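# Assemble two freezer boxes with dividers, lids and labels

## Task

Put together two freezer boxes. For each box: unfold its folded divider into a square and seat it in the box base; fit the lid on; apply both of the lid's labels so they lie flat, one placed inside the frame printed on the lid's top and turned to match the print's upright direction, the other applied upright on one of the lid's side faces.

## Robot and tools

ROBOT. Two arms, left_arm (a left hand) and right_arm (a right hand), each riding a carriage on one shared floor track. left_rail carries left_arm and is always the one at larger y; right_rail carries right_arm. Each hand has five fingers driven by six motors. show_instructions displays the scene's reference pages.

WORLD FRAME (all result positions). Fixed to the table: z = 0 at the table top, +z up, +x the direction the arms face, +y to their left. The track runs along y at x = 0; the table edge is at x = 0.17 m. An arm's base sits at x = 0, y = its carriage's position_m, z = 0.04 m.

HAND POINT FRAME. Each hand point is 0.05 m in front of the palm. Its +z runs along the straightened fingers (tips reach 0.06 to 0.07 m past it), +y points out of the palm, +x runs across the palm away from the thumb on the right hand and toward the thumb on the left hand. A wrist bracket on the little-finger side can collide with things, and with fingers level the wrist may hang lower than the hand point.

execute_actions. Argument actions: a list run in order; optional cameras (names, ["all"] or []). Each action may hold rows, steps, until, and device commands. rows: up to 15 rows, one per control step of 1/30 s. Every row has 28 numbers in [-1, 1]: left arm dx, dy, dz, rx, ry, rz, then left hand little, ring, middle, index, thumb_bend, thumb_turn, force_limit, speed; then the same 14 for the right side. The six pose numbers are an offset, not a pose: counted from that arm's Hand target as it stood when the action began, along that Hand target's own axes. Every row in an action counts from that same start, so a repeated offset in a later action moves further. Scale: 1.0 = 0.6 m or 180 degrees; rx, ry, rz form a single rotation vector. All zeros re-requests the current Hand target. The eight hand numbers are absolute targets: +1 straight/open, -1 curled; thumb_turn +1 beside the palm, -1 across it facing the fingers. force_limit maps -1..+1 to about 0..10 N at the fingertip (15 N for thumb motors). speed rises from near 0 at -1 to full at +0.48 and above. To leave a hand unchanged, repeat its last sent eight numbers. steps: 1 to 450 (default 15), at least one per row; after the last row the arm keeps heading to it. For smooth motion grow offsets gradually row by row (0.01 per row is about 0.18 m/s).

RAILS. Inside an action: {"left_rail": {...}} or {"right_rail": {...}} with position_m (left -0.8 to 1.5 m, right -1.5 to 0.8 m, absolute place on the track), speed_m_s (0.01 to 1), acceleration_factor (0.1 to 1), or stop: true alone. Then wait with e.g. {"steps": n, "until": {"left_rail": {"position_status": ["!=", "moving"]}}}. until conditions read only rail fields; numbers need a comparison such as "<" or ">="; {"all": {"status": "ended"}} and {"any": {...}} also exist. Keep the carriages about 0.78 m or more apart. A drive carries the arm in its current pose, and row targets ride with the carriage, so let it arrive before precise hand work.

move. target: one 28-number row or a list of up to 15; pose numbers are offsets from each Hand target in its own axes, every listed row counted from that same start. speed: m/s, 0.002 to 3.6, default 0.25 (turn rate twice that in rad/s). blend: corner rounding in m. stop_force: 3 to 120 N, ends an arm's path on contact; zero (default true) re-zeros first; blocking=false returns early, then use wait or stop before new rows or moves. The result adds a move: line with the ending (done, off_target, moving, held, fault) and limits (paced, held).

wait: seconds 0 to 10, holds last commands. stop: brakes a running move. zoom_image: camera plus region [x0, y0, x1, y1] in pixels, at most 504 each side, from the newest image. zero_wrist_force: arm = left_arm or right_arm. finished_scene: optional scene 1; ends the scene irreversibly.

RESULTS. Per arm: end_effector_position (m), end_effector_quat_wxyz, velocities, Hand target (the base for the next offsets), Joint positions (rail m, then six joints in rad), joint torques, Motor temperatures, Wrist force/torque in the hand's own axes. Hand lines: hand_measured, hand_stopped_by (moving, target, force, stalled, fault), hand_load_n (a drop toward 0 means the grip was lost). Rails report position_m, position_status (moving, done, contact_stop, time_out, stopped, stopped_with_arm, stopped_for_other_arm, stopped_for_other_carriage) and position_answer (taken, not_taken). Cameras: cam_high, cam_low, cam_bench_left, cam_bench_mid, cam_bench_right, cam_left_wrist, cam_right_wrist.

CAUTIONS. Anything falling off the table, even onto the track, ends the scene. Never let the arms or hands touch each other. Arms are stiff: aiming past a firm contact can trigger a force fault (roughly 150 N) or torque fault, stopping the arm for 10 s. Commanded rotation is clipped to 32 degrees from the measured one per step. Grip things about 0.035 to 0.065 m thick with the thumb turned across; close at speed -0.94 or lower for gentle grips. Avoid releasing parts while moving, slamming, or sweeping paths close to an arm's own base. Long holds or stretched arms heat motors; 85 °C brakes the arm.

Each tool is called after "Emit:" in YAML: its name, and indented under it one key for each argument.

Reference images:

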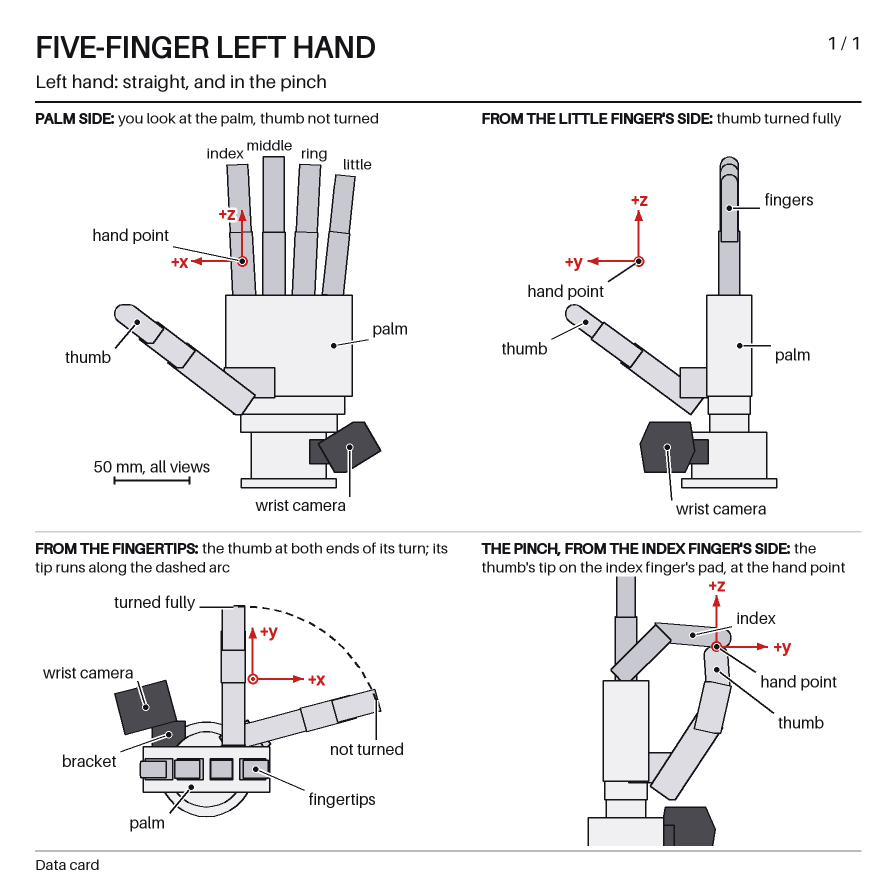

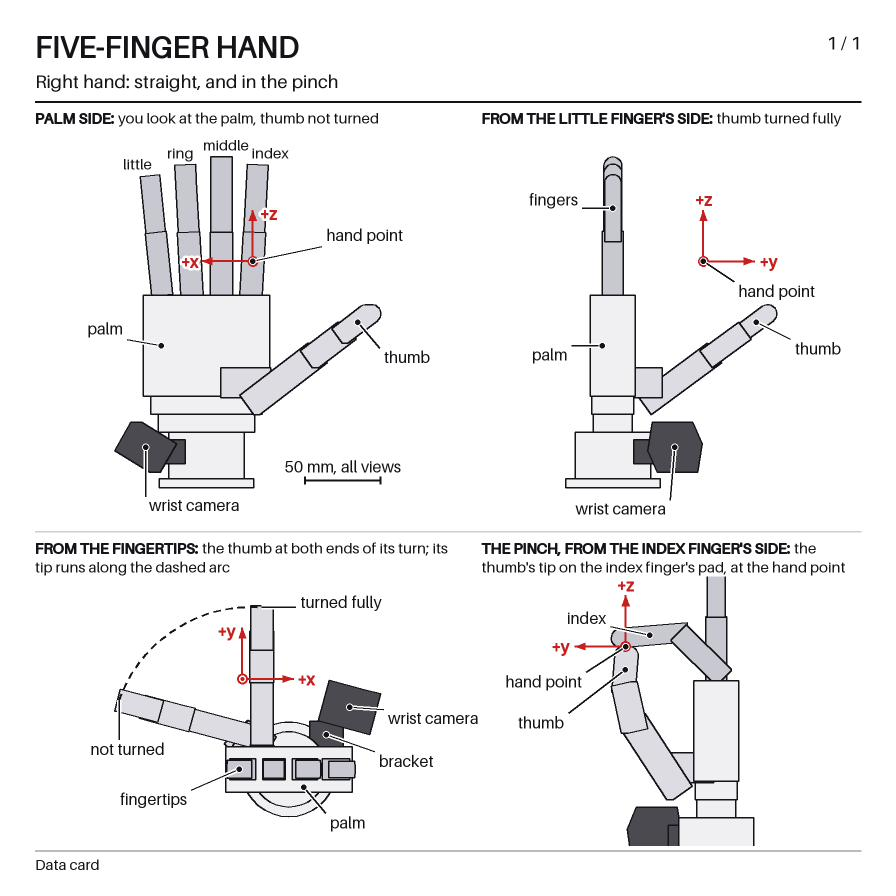

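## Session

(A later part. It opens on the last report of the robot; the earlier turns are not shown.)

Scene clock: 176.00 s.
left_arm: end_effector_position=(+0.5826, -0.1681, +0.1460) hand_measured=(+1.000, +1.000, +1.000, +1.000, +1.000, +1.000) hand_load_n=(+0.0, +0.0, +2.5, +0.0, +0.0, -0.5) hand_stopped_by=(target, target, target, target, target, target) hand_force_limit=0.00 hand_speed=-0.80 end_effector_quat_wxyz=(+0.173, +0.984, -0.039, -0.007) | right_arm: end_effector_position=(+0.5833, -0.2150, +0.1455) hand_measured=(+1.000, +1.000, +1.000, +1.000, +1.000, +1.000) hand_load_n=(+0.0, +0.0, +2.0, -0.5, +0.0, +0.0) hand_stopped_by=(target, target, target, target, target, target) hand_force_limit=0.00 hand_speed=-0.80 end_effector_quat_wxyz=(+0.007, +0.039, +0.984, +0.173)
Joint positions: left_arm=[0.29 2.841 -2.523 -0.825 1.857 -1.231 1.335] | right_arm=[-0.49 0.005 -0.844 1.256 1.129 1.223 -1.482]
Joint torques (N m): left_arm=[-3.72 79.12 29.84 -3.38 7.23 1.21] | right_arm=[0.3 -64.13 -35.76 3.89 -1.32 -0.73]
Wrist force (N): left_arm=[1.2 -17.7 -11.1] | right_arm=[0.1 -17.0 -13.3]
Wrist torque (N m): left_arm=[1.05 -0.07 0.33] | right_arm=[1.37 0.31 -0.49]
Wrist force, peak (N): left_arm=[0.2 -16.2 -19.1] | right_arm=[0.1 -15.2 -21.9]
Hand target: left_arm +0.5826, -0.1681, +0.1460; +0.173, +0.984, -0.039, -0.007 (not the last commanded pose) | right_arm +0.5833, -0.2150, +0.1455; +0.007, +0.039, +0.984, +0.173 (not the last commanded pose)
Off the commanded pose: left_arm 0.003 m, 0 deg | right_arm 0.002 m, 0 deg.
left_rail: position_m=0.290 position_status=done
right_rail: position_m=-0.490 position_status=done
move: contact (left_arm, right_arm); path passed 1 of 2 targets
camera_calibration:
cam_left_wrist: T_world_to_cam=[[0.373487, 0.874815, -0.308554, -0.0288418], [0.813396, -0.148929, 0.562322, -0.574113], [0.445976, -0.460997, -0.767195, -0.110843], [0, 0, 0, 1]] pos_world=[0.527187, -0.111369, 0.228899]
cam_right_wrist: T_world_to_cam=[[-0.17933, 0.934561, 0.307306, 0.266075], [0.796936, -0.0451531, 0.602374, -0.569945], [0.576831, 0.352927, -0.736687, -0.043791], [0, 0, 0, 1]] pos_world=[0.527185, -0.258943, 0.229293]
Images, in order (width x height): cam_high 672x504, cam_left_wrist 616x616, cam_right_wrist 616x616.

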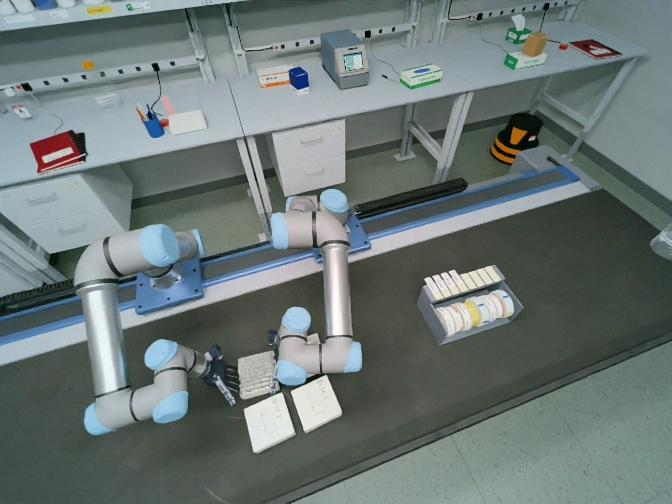

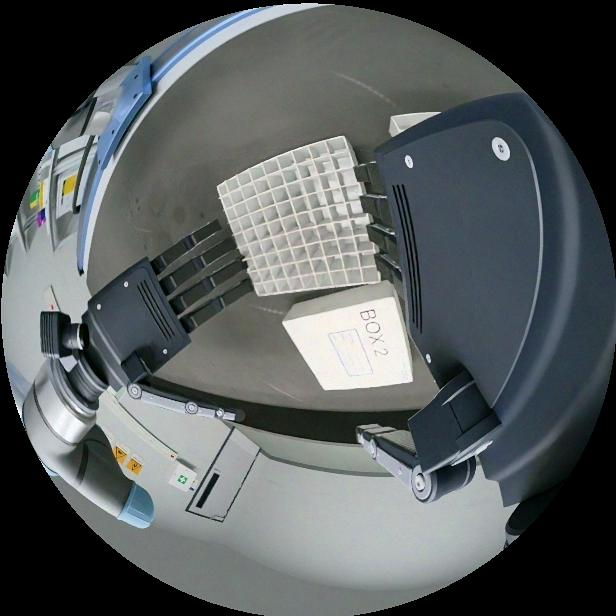

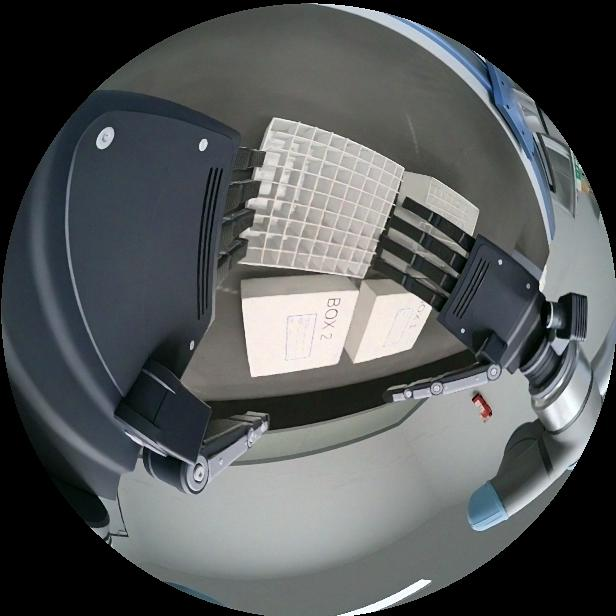

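Emit:
move:
  target:
    - [0,-0.01395,-0.0104,0,0,0,1,1,1,1,1,1,0,-0.8,0,-0.01395,-0.0104,0,0,0,1,1,1,1,1,1,0,-0.8]
    - [0,0.0014,-0.0527,0,0,0,1,1,1,1,1,1,0,-0.8,0,0.0014,-0.0527,0,0,0,1,1,1,1,1,1,0,-0.8]
    - [0,0.0469,-0.0362,0,0,0,1,1,1,1,1,1,0,-0.8,0,0.0469,-0.0362,0,0,0,1,1,1,1,1,1,0,-0.8]
  speed: [0.05,0.1,0.08]
  blend: [0.003,0.006,0]

Emit:
move:
  target: [0,-0.0257,0.0705,0,0,0,1,1,1,1,1,1,0,-0.8,0,-0.0257,0.0705,0,0,0,1,1,1,1,1,1,0,-0.8]
  speed: 0.025
  stop_force: 7
  cameras: ["cam_right_wrist"]

Scene clock: 178.07 s.
left_arm: end_effector_position=(+0.5811, -0.1870, +0.1761) hand_measured=(+1.000, +1.000, +1.000, +1.000, +1.000, +1.000) hand_load_n=(+0.0, +0.0, +0.0, +0.0, +0.0, +0.0) hand_stopped_by=(target, target, target, target, target, target) hand_force_limit=0.00 hand_speed=-0.80 end_effector_quat_wxyz=(+0.173, +0.984, -0.039, -0.007) | right_arm: end_effector_position=(+0.5848, -0.1960, +0.1755) hand_measured=(+1.000, +1.000, +1.000, +1.000, +1.000, +1.000) hand_load_n=(+0.0, +0.0, +0.0, +0.0, +0.0, +0.0) hand_stopped_by=(target, target, target, target, target, target) hand_force_limit=0.00 hand_speed=-0.80 end_effector_quat_wxyz=(+0.007, +0.039, +0.984, +0.173)
Joint positions: left_arm=[0.29 2.812 -2.533 -0.725 1.778 -1.233 1.304] | right_arm=[-0.49 0.039 -0.858 1.194 1.192 1.224 -1.445]
Joint torques (N m): left_arm=[-4.78 33.44 30.89 -5.15 -0.97 -1.22] | right_arm=[9.04 -31.07 -36.86 5.19 1.69 1.09]
Wrist force (N): left_arm=[-0.4 -0.2 -0.6] | right_arm=[-0.1 0.5 -0.7]
Wrist torque (N m): left_arm=[0.02 0.11 -0.05] | right_arm=[0.01 0.01 -0.12]
Wrist force, peak (N): left_arm=[1.0 -18.0 -11.0] | right_arm=[0.3 -17.4 -13.8]
Hand target: left_arm +0.5811, -0.1871, +0.1761; +0.173, +0.984, -0.039, -0.007 | right_arm +0.5848, -0.1960, +0.1755; +0.007, +0.039, +0.984, +0.173
Off the commanded pose: left_arm 0.000 m, 0 deg | right_arm 0.000 m, 0 deg.
left_rail: position_m=0.290 position_status=done
right_rail: position_m=-0.490 position_status=done
move: done

Scene clock: 180.73 s.
left_arm: end_effector_position=(+0.5811, -0.1870, +0.1310) hand_measured=(+1.000, +1.000, +1.000, +1.000, +1.000, +1.000) hand_load_n=(+0.0, +0.0, +0.0, +0.0, +0.0, +0.0) hand_stopped_by=(target, target, target, target, target, target) hand_force_limit=0.00 hand_speed=-0.80 end_effector_quat_wxyz=(+0.173, +0.984, -0.039, -0.007) | right_arm: end_effector_position=(+0.5848, -0.1960, +0.1305) hand_measured=(+1.000, +1.000, +1.000, +1.000, +1.000, +1.000) hand_load_n=(+0.0, +0.0, +0.0, +0.0, +0.0, +0.0) hand_stopped_by=(target, target, target, target, target, target) hand_force_limit=0.00 hand_speed=-0.80 end_effector_quat_wxyz=(+0.007, +0.039, +0.984, +0.173)
Joint positions: left_arm=[0.29 2.812 -2.559 -0.793 1.871 -1.233 1.305] | right_arm=[-0.49 0.039 -0.816 1.243 1.101 1.224 -1.445]
Joint torques (N m): left_arm=[5.8 35.62 5.02 0.54 0.76 -0.59] | right_arm=[-8.29 -30.69 -1.2 0.56 0.53 0.64]
Wrist force (N): left_arm=[-0.5 0.1 -0.2] | right_arm=[0.1 0.6 -0.7]
Wrist torque (N m): left_arm=[-0.02 0.12 -0.06] | right_arm=[0.04 -0.01 -0.11]
Wrist force, peak (N): left_arm=[-0.6 -0.1 -0.5] | right_arm=[0.2 0.9 -1.0]
Hand target: left_arm +0.5811, -0.1870, +0.1310; +0.173, +0.984, -0.039, -0.007 | right_arm +0.5848, -0.1960, +0.1305; +0.007, +0.039, +0.984, +0.173
Off the commanded pose: left_arm 0.000 m, 0 deg | right_arm 0.000 m, 0 deg.
left_rail: position_m=0.290 position_status=done
right_rail: position_m=-0.490 position_status=done
move: done
camera_calibration:
cam_right_wrist: T_world_to_cam=[[-0.17933, 0.934561, 0.307306, 0.253197], [0.796936, -0.0451531, 0.602374, -0.561247], [0.576831, 0.352927, -0.736687, -0.0624122], [0, 0, 0, 1]] pos_world=[0.528685, -0.239943, 0.214293]
Images, in order (width x height): cam_right_wrist 616x616.

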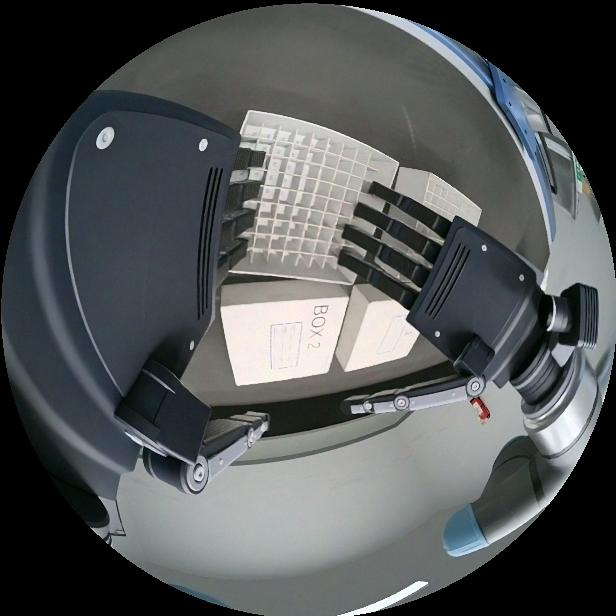

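Emit:
zoom_image:
  camera: "cam_right_wrist"
  region: [210, 90, 420, 300]

Scaled by 2.400 from the camera's 616x616 image, which has a finer 880x880 frame.

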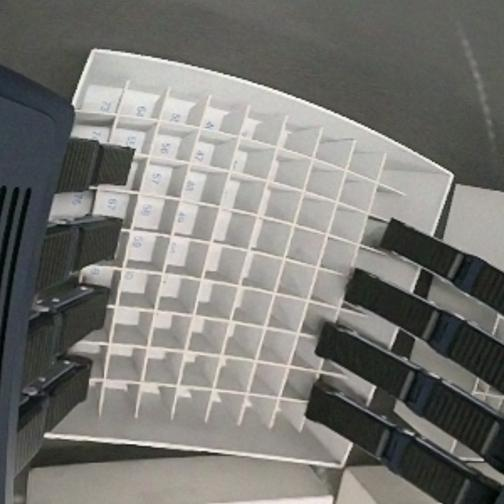

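Emit:
move:
  target: [0,-0.0103,0.0282,0,0,0,1,1,1,1,1,1,0,-0.8,0,-0.0103,0.0282,0,0,0,1,1,1,1,1,1,0,-0.8]
  speed: 0.025
  stop_force: 6
  cameras: ["cam_right_wrist","cam_left_wrist"]

Emit:
zoom_image:
  camera: "cam_right_wrist"
  region: [210, 90, 420, 300]

Emit:
zoom_image:
  camera: "cam_left_wrist"
  region: [200, 90, 420, 310]

Scene clock: 182.50 s.
left_arm: end_effector_position=(+0.5811, -0.1870, +0.1281) hand_measured=(+1.000, +1.000, +1.000, +1.000, +1.000, +1.000) hand_load_n=(+0.0, +0.0, -1.5, +0.0, +0.0, +0.0) hand_stopped_by=(target, target, target, target, target, target) hand_force_limit=0.00 hand_speed=-0.80 end_effector_quat_wxyz=(+0.173, +0.984, -0.039, -0.007) | right_arm: end_effector_position=(+0.5848, -0.1960, +0.1263) hand_measured=(+1.000, +1.000, +1.000, +1.000, +1.000, +1.000) hand_load_n=(+0.0, +0.0, -1.0, +0.0, +0.0, +0.0) hand_stopped_by=(target, target, target, target, target, target) hand_force_limit=0.00 hand_speed=-0.80 end_effector_quat_wxyz=(+0.007, +0.039, +0.984, +0.173)
Joint positions: left_arm=[0.29 2.812 -2.561 -0.797 1.877 -1.233 1.305] | right_arm=[-0.49 0.039 -0.811 1.247 1.093 1.224 -1.445]
Joint torques (N m): left_arm=[5.37 77.68 26.14 -4.33 0.84 -0.54] | right_arm=[-7.01 -65.26 -34.58 4.15 -0.4 1.04]
Wrist force (N): left_arm=[0.3 1.9 -8.1] | right_arm=[-0.2 1.8 -7.6]
Wrist torque (N m): left_arm=[0.44 0.02 -0.05] | right_arm=[0.44 0.19 -0.10]
Wrist force, peak (N): left_arm=[-0.7 3.3 -16.6] | right_arm=[-0.2 2.5 -15.7]
Hand target: left_arm +0.5811, -0.1870, +0.1281; +0.173, +0.984, -0.039, -0.007 (not the last commanded pose) | right_arm +0.5848, -0.1960, +0.1263; +0.007, +0.039, +0.984, +0.173 (not the last commanded pose)
Off the commanded pose: left_arm 0.015 m, 0 deg | right_arm 0.014 m, 0 deg.
left_rail: position_m=0.290 position_status=done
right_rail: position_m=-0.490 position_status=done
move: contact (left_arm, right_arm)
camera_calibration:
cam_left_wrist: T_world_to_cam=[[0.373461, 0.87482, -0.308572, -0.017196], [0.813408, -0.148902, 0.562313, -0.565601], [0.445975, -0.460997, -0.767195, -0.132743], [0, 0, 0, 1]] pos_world=[0.525687, -0.130369, 0.210899]
cam_right_wrist: T_world_to_cam=[[-0.179317, 0.934553, 0.307337, 0.254442], [0.796987, -0.0451527, 0.602306, -0.55879], [0.576764, 0.352947, -0.73673, -0.0653835], [0, 0, 0, 1]] pos_world=[0.528685, -0.239943, 0.210193]
Images, in order (width x height): cam_left_wrist 616x616, cam_right_wrist 616x616.

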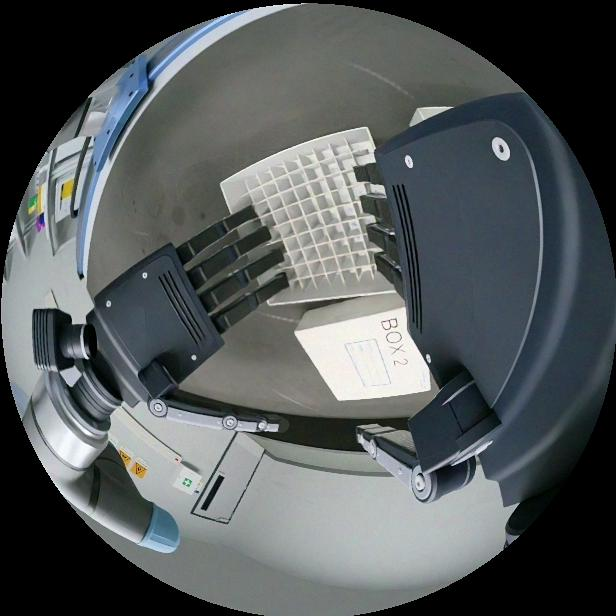

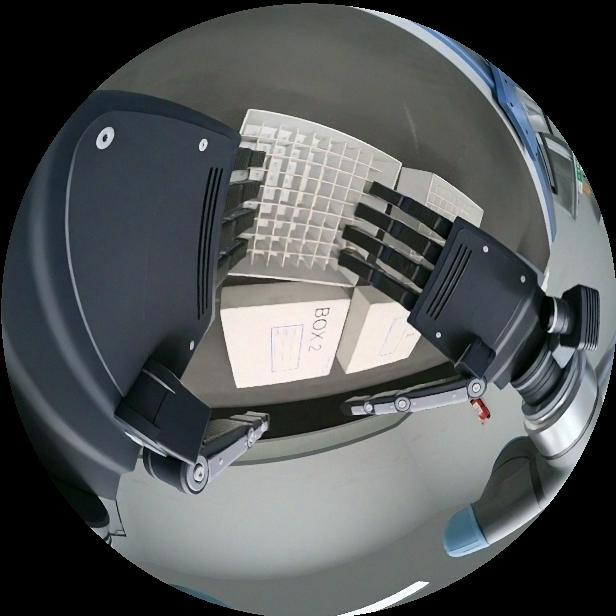

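Scaled by 2.400 from the camera's 616x616 image, which has a finer 880x880 frame.

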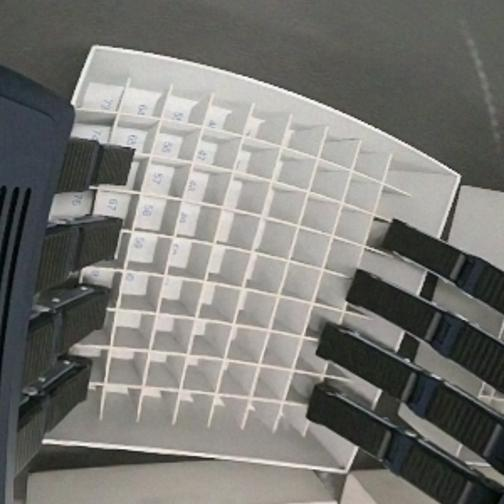

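Scaled by 2.291 from the camera's 616x616 image, which has a finer 880x880 frame.

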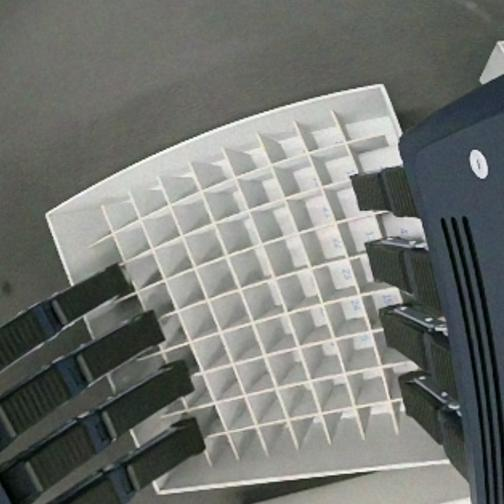

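Emit:
move:
  target: [0,0.0456,-0.1253,0,0,0,1,1,1,1,1,1,0,-0.8,0,0.0456,-0.1253,0,0,0,1,1,1,1,1,1,0,-0.8]
  speed: 0.15
  cameras: ["cam_high","cam_left_wrist"]

Emit:
execute_actions:
  actions:
    - {"right_rail":{"position_m":-0.57},"steps":12}
    - {"left_rail":{"position_m":0.21},"steps":90,"until":{"all":{"status":"ended"}}}
  cameras: ["cam_high","cam_left_wrist","cam_right_wrist","cam_bench_mid"]

Scene clock: 190.07 s.
left_arm: end_effector_position=(+0.5811, -0.1871, +0.2081) hand_measured=(+1.000, +1.000, +1.000, +1.000, +1.000, +1.000) hand_load_n=(+0.0, +0.0, +0.0, +0.0, +0.0, +0.0) hand_stopped_by=(target, target, target, target, target, target) hand_force_limit=0.00 hand_speed=-0.80 end_effector_quat_wxyz=(+0.173, +0.984, -0.039, -0.007) | right_arm: end_effector_position=(+0.5847, -0.1960, +0.2063) hand_measured=(+1.000, +1.000, +1.000, +1.000, +1.000, +1.000) hand_load_n=(+0.0, +0.0, +0.0, +0.0, +0.0, +0.0) hand_stopped_by=(target, target, target, target, target, target) hand_force_limit=0.00 hand_speed=-0.80 end_effector_quat_wxyz=(+0.007, +0.039, +0.984, +0.173)
Joint positions: left_arm=[0.29 2.812 -2.524 -0.661 1.704 -1.233 1.304] | right_arm=[-0.49 0.039 -0.881 1.153 1.257 1.224 -1.445]
Joint torques (N m): left_arm=[0.91 33.5 30.69 -5.06 -0.87 1.01] | right_arm=[-7.88 -68.35 -38.54 4.87 1.62 -0.72]
Wrist force (N): left_arm=[-0.3 -0.3 -0.3] | right_arm=[0.1 0.6 -0.6]
Wrist torque (N m): left_arm=[-0.03 0.10 -0.03] | right_arm=[0.04 -0.01 -0.11]
Wrist force, peak (N): left_arm=[0.2 2.2 -8.6] | right_arm=[0.1 1.7 -8.1]
Hand target: left_arm +0.5811, -0.1870, +0.2081; +0.173, +0.984, -0.039, -0.007 | right_arm +0.5848, -0.1960, +0.2063; +0.007, +0.039, +0.984, +0.173
Off the commanded pose: left_arm 0.000 m, 0 deg | right_arm 0.000 m, 0 deg.
left_rail: position_m=0.290 position_status=done
right_rail: position_m=-0.490 position_status=done
move: done
camera_calibration:
cam_left_wrist: T_world_to_cam=[[0.373539, 0.874808, -0.308511, 0.00749722], [0.813309, -0.148925, 0.562449, -0.610552], [0.44609, -0.461012, -0.767119, -0.0713305], [0, 0, 0, 1]] pos_world=[0.525587, -0.130369, 0.290999]
Images, in order (width x height): cam_high 672x504, cam_left_wrist 616x616.

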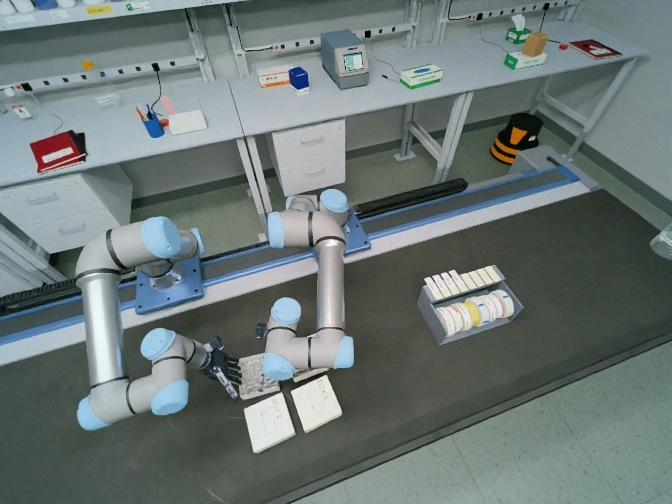

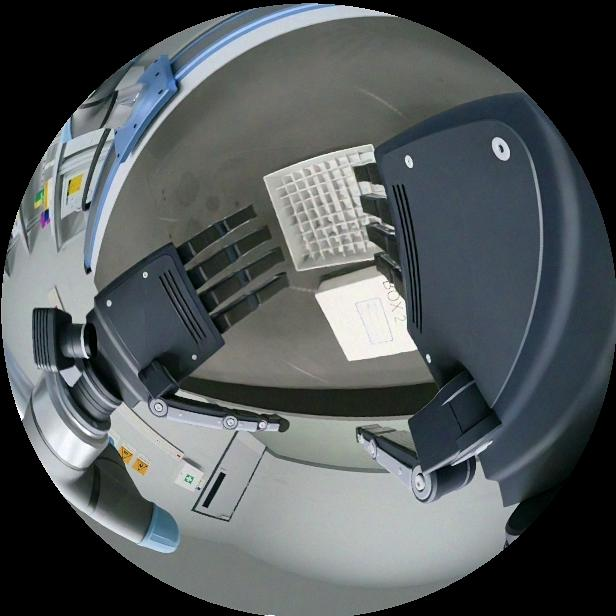

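Scene clock: 190.73 s.
left_arm: end_effector_position=(+0.5811, -0.1871, +0.2081) hand_measured=(+1.000, +1.000, +1.000, +1.000, +1.000, +1.000) hand_load_n=(+0.0, +0.0, +0.0, +0.0, -0.5, +0.0) hand_stopped_by=(target, target, target, target, target, target) hand_force_limit=0.00 hand_speed=-0.80 end_effector_quat_wxyz=(+0.173, +0.984, -0.039, -0.007) | right_arm: end_effector_position=(+0.5848, -0.1960, +0.2063) hand_measured=(+1.000, +1.000, +1.000, +1.000, +1.000, +1.000) hand_load_n=(+0.0, +0.0, +0.0, +0.0, +0.0, +0.0) hand_stopped_by=(target, target, target, target, target, target) hand_force_limit=0.00 hand_speed=-0.80 end_effector_quat_wxyz=(+0.007, +0.039, +0.984, +0.173)
Joint positions: left_arm=[0.29 2.812 -2.524 -0.661 1.704 -1.233 1.305] | right_arm=[-0.49 0.039 -0.881 1.153 1.257 1.224 -1.445]
Joint torques (N m): left_arm=[5.78 34.99 29.54 -4.7 -0.83 1.14] | right_arm=[-8.99 -69.01 -37.58 5.26 1.71 -0.73]
Wrist force (N): left_arm=[-0.5 -0.4 -0.4] | right_arm=[-0.1 0.6 -0.4]
Wrist torque (N m): left_arm=[-0.04 0.13 -0.04] | right_arm=[0.04 0.01 -0.12]
Wrist force, peak (N): left_arm=[-0.5 -0.5 -0.6] | right_arm=[0.0 0.9 -0.7]
Hand target: left_arm +0.5811, -0.1870, +0.2081; +0.173, +0.984, -0.039, -0.007 | right_arm +0.5848, -0.1960, +0.2063; +0.007, +0.039, +0.984, +0.173
Off the commanded pose: left_arm 0.000 m, 0 deg | right_arm 0.000 m, 0 deg.
left_rail: position_m=0.290 position_status=stopped_for_other_arm position_answer=taken
right_rail: position_m=-0.490 position_status=stopped_for_other_arm position_answer=taken
camera_calibration:
cam_left_wrist: T_world_to_cam=[[0.373461, 0.87482, -0.308572, 0.0075271], [0.813408, -0.148902, 0.562313, -0.610505], [0.445975, -0.460997, -0.767195, -0.0713223], [0, 0, 0, 1]] pos_world=[0.525587, -0.130369, 0.290899]
cam_right_wrist: T_world_to_cam=[[-0.179317, 0.934553, 0.307337, 0.229855], [0.796987, -0.0451527, 0.602306, -0.606974], [0.576764, 0.352947, -0.73673, -0.00644507], [0, 0, 0, 1]] pos_world=[0.528685, -0.239943, 0.290193]
Images, in order (width x height): cam_high 672x504, cam_bench_mid 672x504, cam_left_wrist 616x616, cam_right_wrist 616x616.

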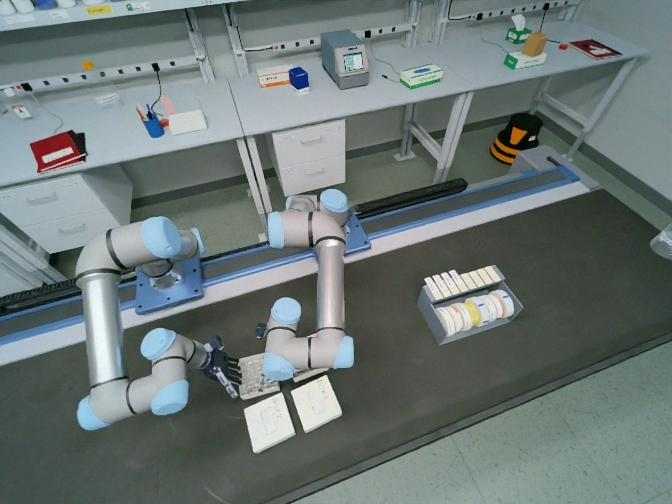

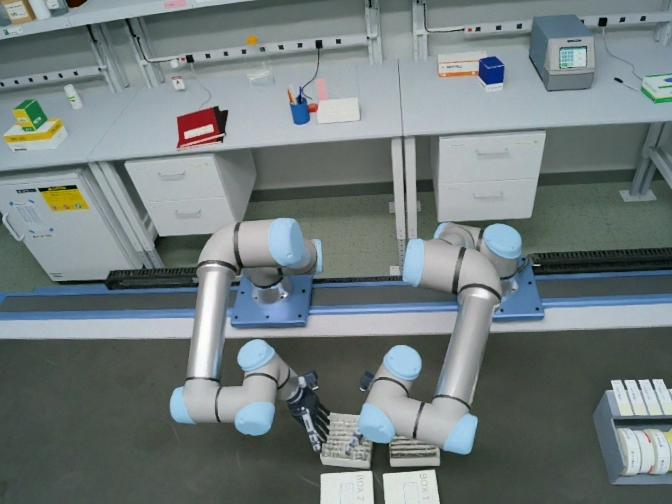

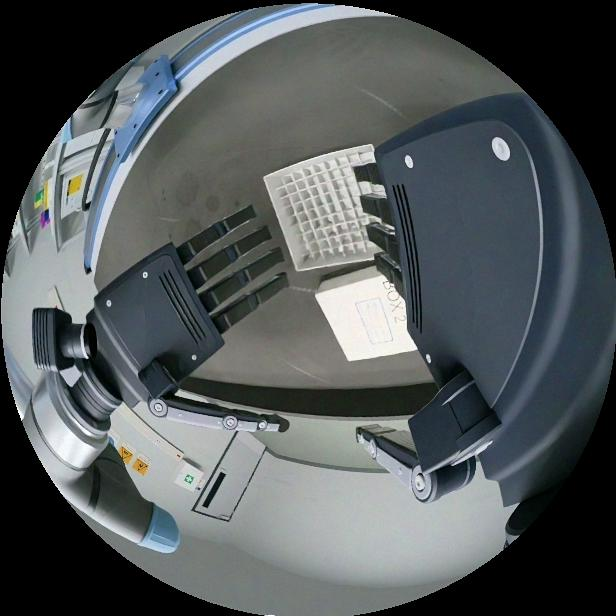

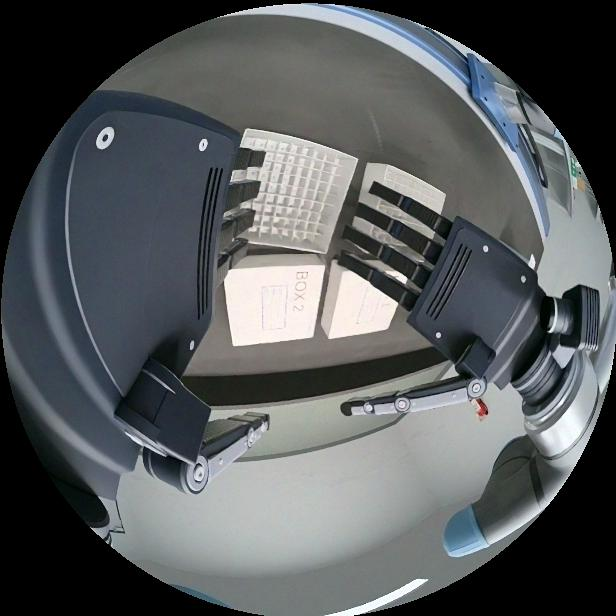

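Emit:
zoom_image:
  camera: "cam_high"
  region: [235, 360, 355, 460]

Emit:
zoom_image:
  camera: "cam_right_wrist"
  region: [210, 110, 440, 350]

Emit:
zoom_image:
  camera: "cam_bench_mid"
  region: [300, 400, 460, 504]

Scaled by 4.200 from the camera's 672x504 image, which has a finer 960x720 frame.

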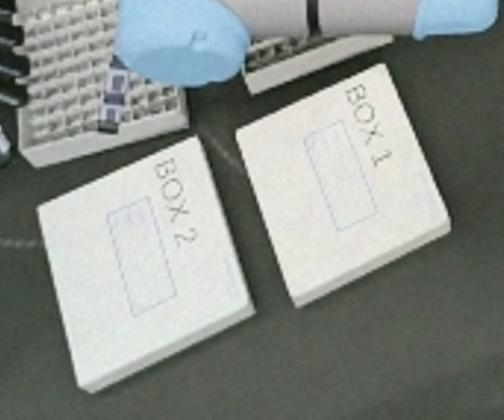

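Scaled by 2.100 from the camera's 616x616 image, which has a finer 880x880 frame.

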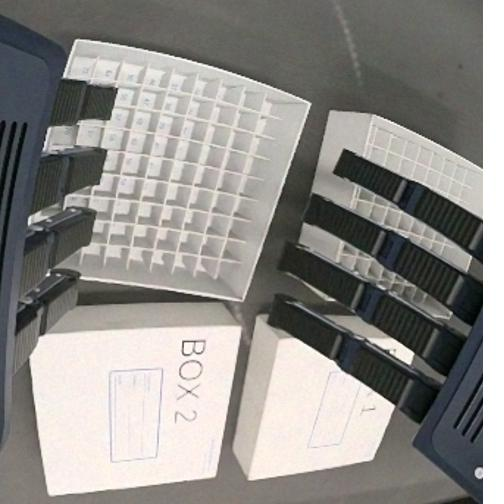

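Scaled by 3.150 from the camera's 672x504 image, which has a finer 960x720 frame.

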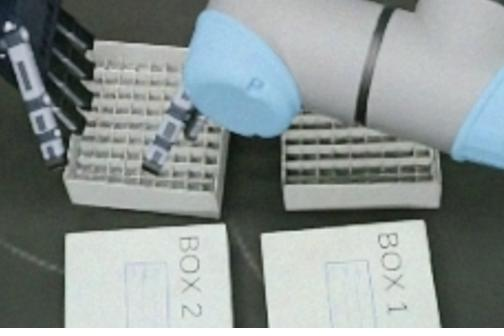

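Emit:
move:
  target: [0.0560,-0.1299,-0.0473,0,0.01615,-0.04439,1,1,1,1,1,1,0,-0.8,-0.0822,-0.1825,-0.0664,0,0.01615,-0.04439,1,1,1,1,1,1,0,-0.8]
  speed: 0.25

Emit:
execute_actions:
  actions:
    - {"right_rail":{"position_m":-0.551},"steps":12}
    - {"left_rail":{"position_m":0.229},"steps":90,"until":{"all":{"status":"ended"}}}

Scene clock: 193.83 s.
left_arm: end_effector_position=(+0.6211, -0.1069, +0.2081) hand_measured=(+1.000, +1.000, +1.000, +1.000, +1.000, +1.000) hand_load_n=(+0.0, +0.0, +0.0, +0.0, +0.0, +0.0) hand_stopped_by=(target, target, target, target, target, target) hand_force_limit=0.00 hand_speed=-0.80 end_effector_quat_wxyz=(+0.173, +0.984, +0.034, +0.006) | right_arm: end_effector_position=(+0.6248, -0.3162, +0.2063) hand_measured=(+1.000, +1.000, +1.000, +1.000, +1.000, +1.000) hand_load_n=(+0.0, +0.0, +0.0, +0.0, +0.0, +0.0) hand_stopped_by=(target, target, target, target, target, target) hand_force_limit=0.00 hand_speed=-0.80 end_effector_quat_wxyz=(-0.006, -0.034, +0.984, +0.173)
Joint positions: left_arm=[0.29 2.936 -2.459 -0.781 1.767 -1.236 1.278] | right_arm=[-0.49 -0.173 -0.766 0.984 1.44 1.233 -1.828]
Joint torques (N m): left_arm=[6.3 80.64 5.03 0.65 1.99 -1.28] | right_arm=[-7.81 -32.54 -37.75 5.63 1.91 -1.26]
Wrist force (N): left_arm=[-0.3 -0.1 -0.4] | right_arm=[-0.2 0.6 -0.3]
Wrist torque (N m): left_arm=[0.03 0.09 -0.05] | right_arm=[-0.01 0.04 -0.01]
Wrist force, peak (N): left_arm=[-2.1 2.9 0.5] | right_arm=[2.6 4.9 1.7]
Hand target: left_arm +0.6211, -0.1069, +0.2081; +0.173, +0.984, +0.034, +0.006 | right_arm +0.6248, -0.3162, +0.2063; -0.006, -0.034, +0.984, +0.173
Off the commanded pose: left_arm 0.000 m, 0 deg | right_arm 0.000 m, 0 deg.
left_rail: position_m=0.290 position_status=stopped_for_other_arm position_answer=taken
right_rail: position_m=-0.490 position_status=stopped_for_other_arm position_answer=taken
move: done

Scene clock: 195.10 s.
left_arm: end_effector_position=(+0.6211, -0.1680, +0.2081) hand_measured=(+1.000, +1.000, +1.000, +1.000, +1.000, +1.000) hand_load_n=(+0.0, +0.0, +0.0, +0.0, +0.0, +0.0) hand_stopped_by=(target, target, target, target, target, target) hand_force_limit=0.00 hand_speed=-0.80 end_effector_quat_wxyz=(+0.173, +0.984, +0.034, +0.006) | right_arm: end_effector_position=(+0.6248, -0.3771, +0.2063) hand_measured=(+1.000, +1.000, +1.000, +1.000, +1.000, +1.000) hand_load_n=(+0.0, +0.0, -0.5, +0.0, +0.0, +0.0) hand_stopped_by=(target, target, target, target, target, target) hand_force_limit=0.00 hand_speed=-0.80 end_effector_quat_wxyz=(-0.006, -0.034, +0.984, +0.173)
Joint positions: left_arm=[0.229 2.936 -2.459 -0.781 1.767 -1.236 1.278] | right_arm=[-0.551 -0.173 -0.766 0.984 1.44 1.233 -1.828]
Joint torques (N m): left_arm=[5.33 76.9 7.69 0.19 0.66 -1.25] | right_arm=[9.16 -37.46 -35.65 3.58 -0.1 -1.14]
Wrist force (N): left_arm=[-0.4 -0.2 -0.2] | right_arm=[0.0 0.2 -0.6]
Wrist torque (N m): left_arm=[0.00 0.10 -0.05] | right_arm=[-0.06 0.03 -0.01]
Wrist force, peak (N): left_arm=[-1.3 2.5 0.4] | right_arm=[0.2 3.6 0.5]
Hand target: left_arm +0.6211, -0.1680, +0.2081; +0.173, +0.984, +0.034, +0.006 | right_arm +0.6248, -0.3771, +0.2063; -0.006, -0.034, +0.984, +0.173
Off the commanded pose: left_arm 0.000 m, 0 deg | right_arm 0.000 m, 0 deg.
left_rail: position_m=0.229 position_status=done
right_rail: position_m=-0.551 position_status=done

Emit:
move:
  target: [0.1118,-0.0510,0.0666,0,0,0,1,1,1,1,1,1,0,-0.8,-0.1300,0.1850,0.1489,0,0,0,1,1,1,1,1,1,0,-0.8]
  speed: 0.2
  cameras: ["cam_left_wrist","cam_right_wrist","cam_high"]

Emit:
zoom_image:
  camera: "cam_left_wrist"
  region: [190, 110, 440, 360]

Emit:
zoom_image:
  camera: "cam_right_wrist"
  region: [190, 110, 440, 360]

Scene clock: 197.13 s.
left_arm: end_effector_position=(+0.6870, -0.1483, +0.1601) hand_measured=(+1.000, +1.000, +1.000, +1.000, +1.000, +1.000) hand_load_n=(+0.0, +0.0, +0.0, +0.0, +0.0, +0.0) hand_stopped_by=(target, target, target, target, target, target) hand_force_limit=0.00 hand_speed=-0.80 end_effector_quat_wxyz=(+0.173, +0.984, +0.034, +0.006) | right_arm: end_effector_position=(+0.6932, -0.2371, +0.1603) hand_measured=(+1.000, +1.000, +1.000, +1.000, +1.000, +1.000) hand_load_n=(+0.0, +0.0, +0.0, +0.0, +0.0, -0.5) hand_stopped_by=(target, target, target, target, target, target) hand_force_limit=0.00 hand_speed=-0.80 end_effector_quat_wxyz=(-0.006, -0.034, +0.984, +0.174)
Joint positions: left_arm=[0.229 2.984 -2.692 -0.461 1.664 -1.231 1.329] | right_arm=[-0.551 0.054 -0.42 0.423 1.573 1.222 -1.587]
Joint torques (N m): left_arm=[8.9 37.66 29.92 -5.02 -0.83 1.2] | right_arm=[8.39 -40.13 -40.26 4.94 1.79 -0.96]
Wrist force (N): left_arm=[-0.5 -0.1 -0.3] | right_arm=[0.0 0.7 -0.6]
Wrist torque (N m): left_arm=[0.02 0.12 -0.17] | right_arm=[0.10 0.02 -0.12]
Wrist force, peak (N): left_arm=[-1.0 1.0 -0.4] | right_arm=[0.6 -1.6 -1.8]
Hand target: left_arm +0.6870, -0.1483, +0.1601; +0.173, +0.984, +0.034, +0.006 | right_arm +0.6932, -0.2371, +0.1603; -0.006, -0.034, +0.984, +0.173
Off the commanded pose: left_arm 0.000 m, 0 deg | right_arm 0.000 m, 0 deg.
left_rail: position_m=0.229 position_status=done
right_rail: position_m=-0.551 position_status=done
move: done
camera_calibration:
cam_left_wrist: T_world_to_cam=[[0.240046, 0.92042, -0.308553, 0.01767], [0.826456, -0.0270228, 0.562352, -0.654886], [0.509262, -0.389996, -0.767174, -0.170404], [0, 0, 0, 1]] pos_world=[0.623774, -0.100418, 0.242999]
cam_right_wrist: T_world_to_cam=[[-0.315479, 0.897774, 0.307367, 0.387511], [0.794884, 0.0731018, 0.602342, -0.637979], [0.518298, 0.434347, -0.736689, -0.0286148], [0, 0, 0, 1]] pos_world=[0.644202, -0.288832, 0.244093]
Images, in order (width x height): cam_high 672x504, cam_left_wrist 616x616, cam_right_wrist 616x616.

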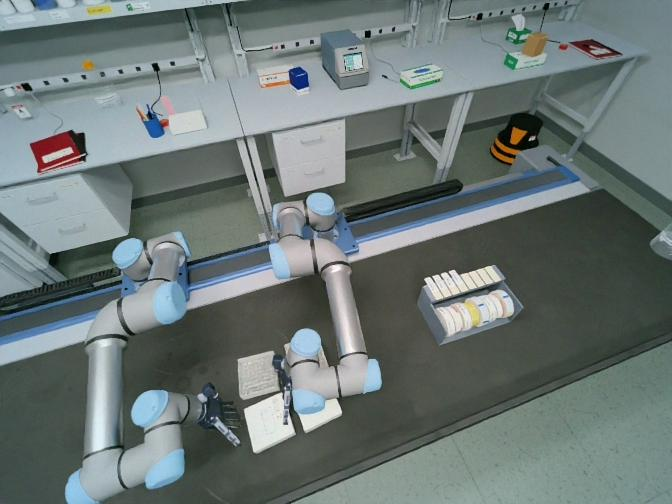

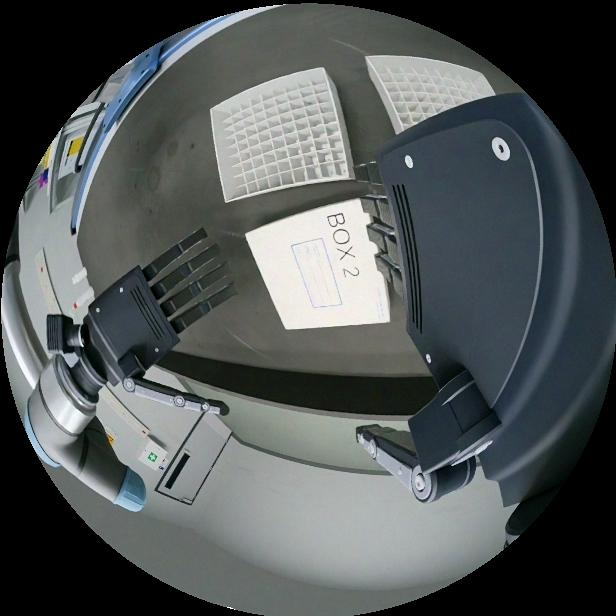

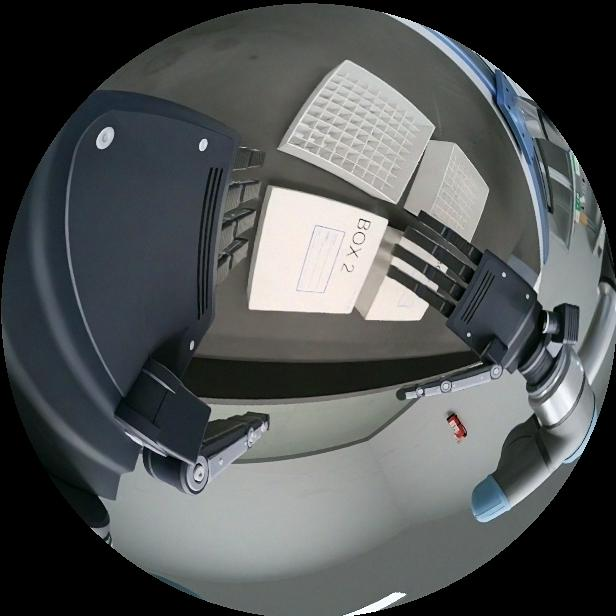

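Scaled by 2.016 from the camera's 616x616 image, which has a finer 880x880 frame.

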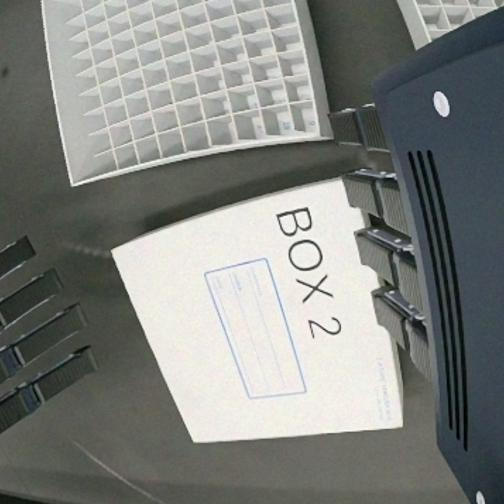

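Scaled by 2.016 from the camera's 616x616 image, which has a finer 880x880 frame.

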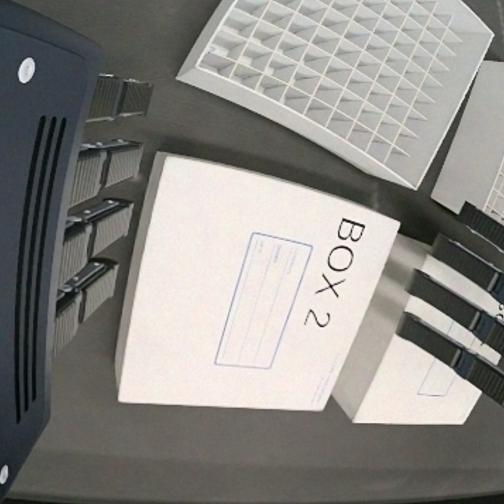

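Emit:
move:
  target: [-0.0018,-0.0078,-0.0029,0,-0.0095,0.0261,1,1,1,1,1,1,0,-0.8,0.0017,-0.0045,-0.0017,0,0.0095,-0.0261,1,1,1,1,1,1,0,-0.8]
  speed: 0.1
  cameras: ["cam_left_wrist"]

Emit:
zoom_image:
  camera: "cam_left_wrist"
  region: [250, 130, 430, 350]

Scene clock: 200.67 s.
left_arm: end_effector_position=(+0.6855, -0.1434, +0.1601) hand_measured=(+1.000, +1.000, +1.000, +1.000, +1.000, +1.000) hand_load_n=(+0.0, +0.0, +0.0, +0.0, +0.0, +0.0) hand_stopped_by=(target, target, target, target, target, target) hand_force_limit=0.00 hand_speed=-0.80 end_effector_quat_wxyz=(+0.174, +0.985, -0.009, -0.001) | right_arm: end_effector_position=(+0.6924, -0.2401, +0.1603) hand_measured=(+1.000, +1.000, +1.000, +1.000, +1.000, +1.000) hand_load_n=(+0.0, +0.0, +0.0, +0.0, +0.0, +0.0) hand_stopped_by=(target, target, target, target, target, target) hand_force_limit=0.00 hand_speed=-0.80 end_effector_quat_wxyz=(-0.014, -0.077, +0.982, +0.173)
Joint positions: left_arm=[0.229 2.998 -2.738 -0.379 1.592 -1.225 1.437] | right_arm=[-0.551 0.047 -0.349 0.291 1.669 1.224 -1.687]
Joint torques (N m): left_arm=[7.12 39.2 30.93 -5.04 -0.27 1.27] | right_arm=[-9.19 -41.06 -38.5 5.16 2.06 -1.4]
Wrist force (N): left_arm=[-0.3 -0.5 -0.2] | right_arm=[0.2 0.8 -0.4]
Wrist torque (N m): left_arm=[-0.04 0.09 -0.12] | right_arm=[0.07 -0.01 0.01]
Wrist force, peak (N): left_arm=[-0.4 -0.8 -0.3] | right_arm=[0.1 1.0 -0.7]
Hand target: left_arm +0.6856, -0.1433, +0.1601; +0.174, +0.985, -0.009, -0.001 | right_arm +0.6924, -0.2401, +0.1603; -0.014, -0.077, +0.982, +0.173
Off the commanded pose: left_arm 0.000 m, 0 deg | right_arm 0.000 m, 0 deg.
left_rail: position_m=0.229 position_status=done
right_rail: position_m=-0.551 position_status=done
move: done
camera_calibration:
cam_left_wrist: T_world_to_cam=[[0.319281, 0.895988, -0.30865, -0.0443209], [0.820972, -0.0988314, 0.56235, -0.660108], [0.473354, -0.43294, -0.767137, -0.1493], [0, 0, 0, 1]] pos_world=[0.626753, -0.0901663, 0.242999]
Images, in order (width x height): cam_left_wrist 616x616.

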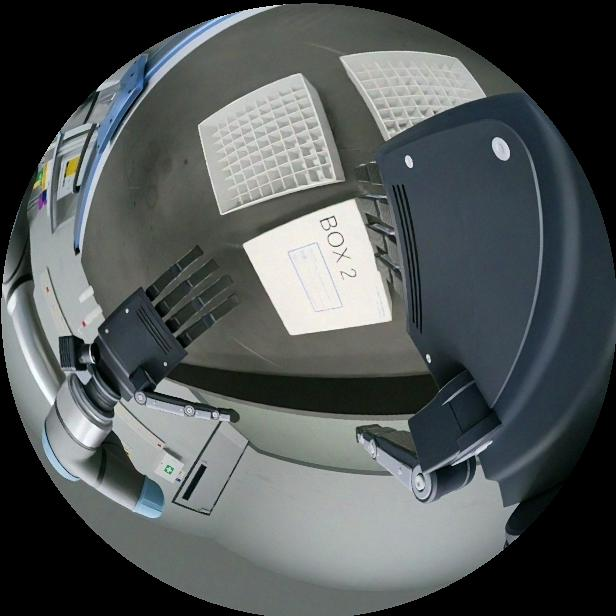

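Scaled by 2.291 from the camera's 616x616 image, which has a finer 880x880 frame.

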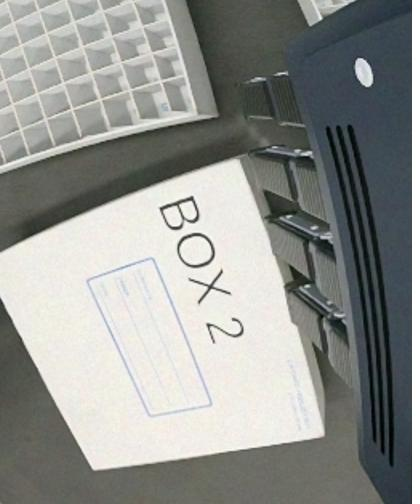

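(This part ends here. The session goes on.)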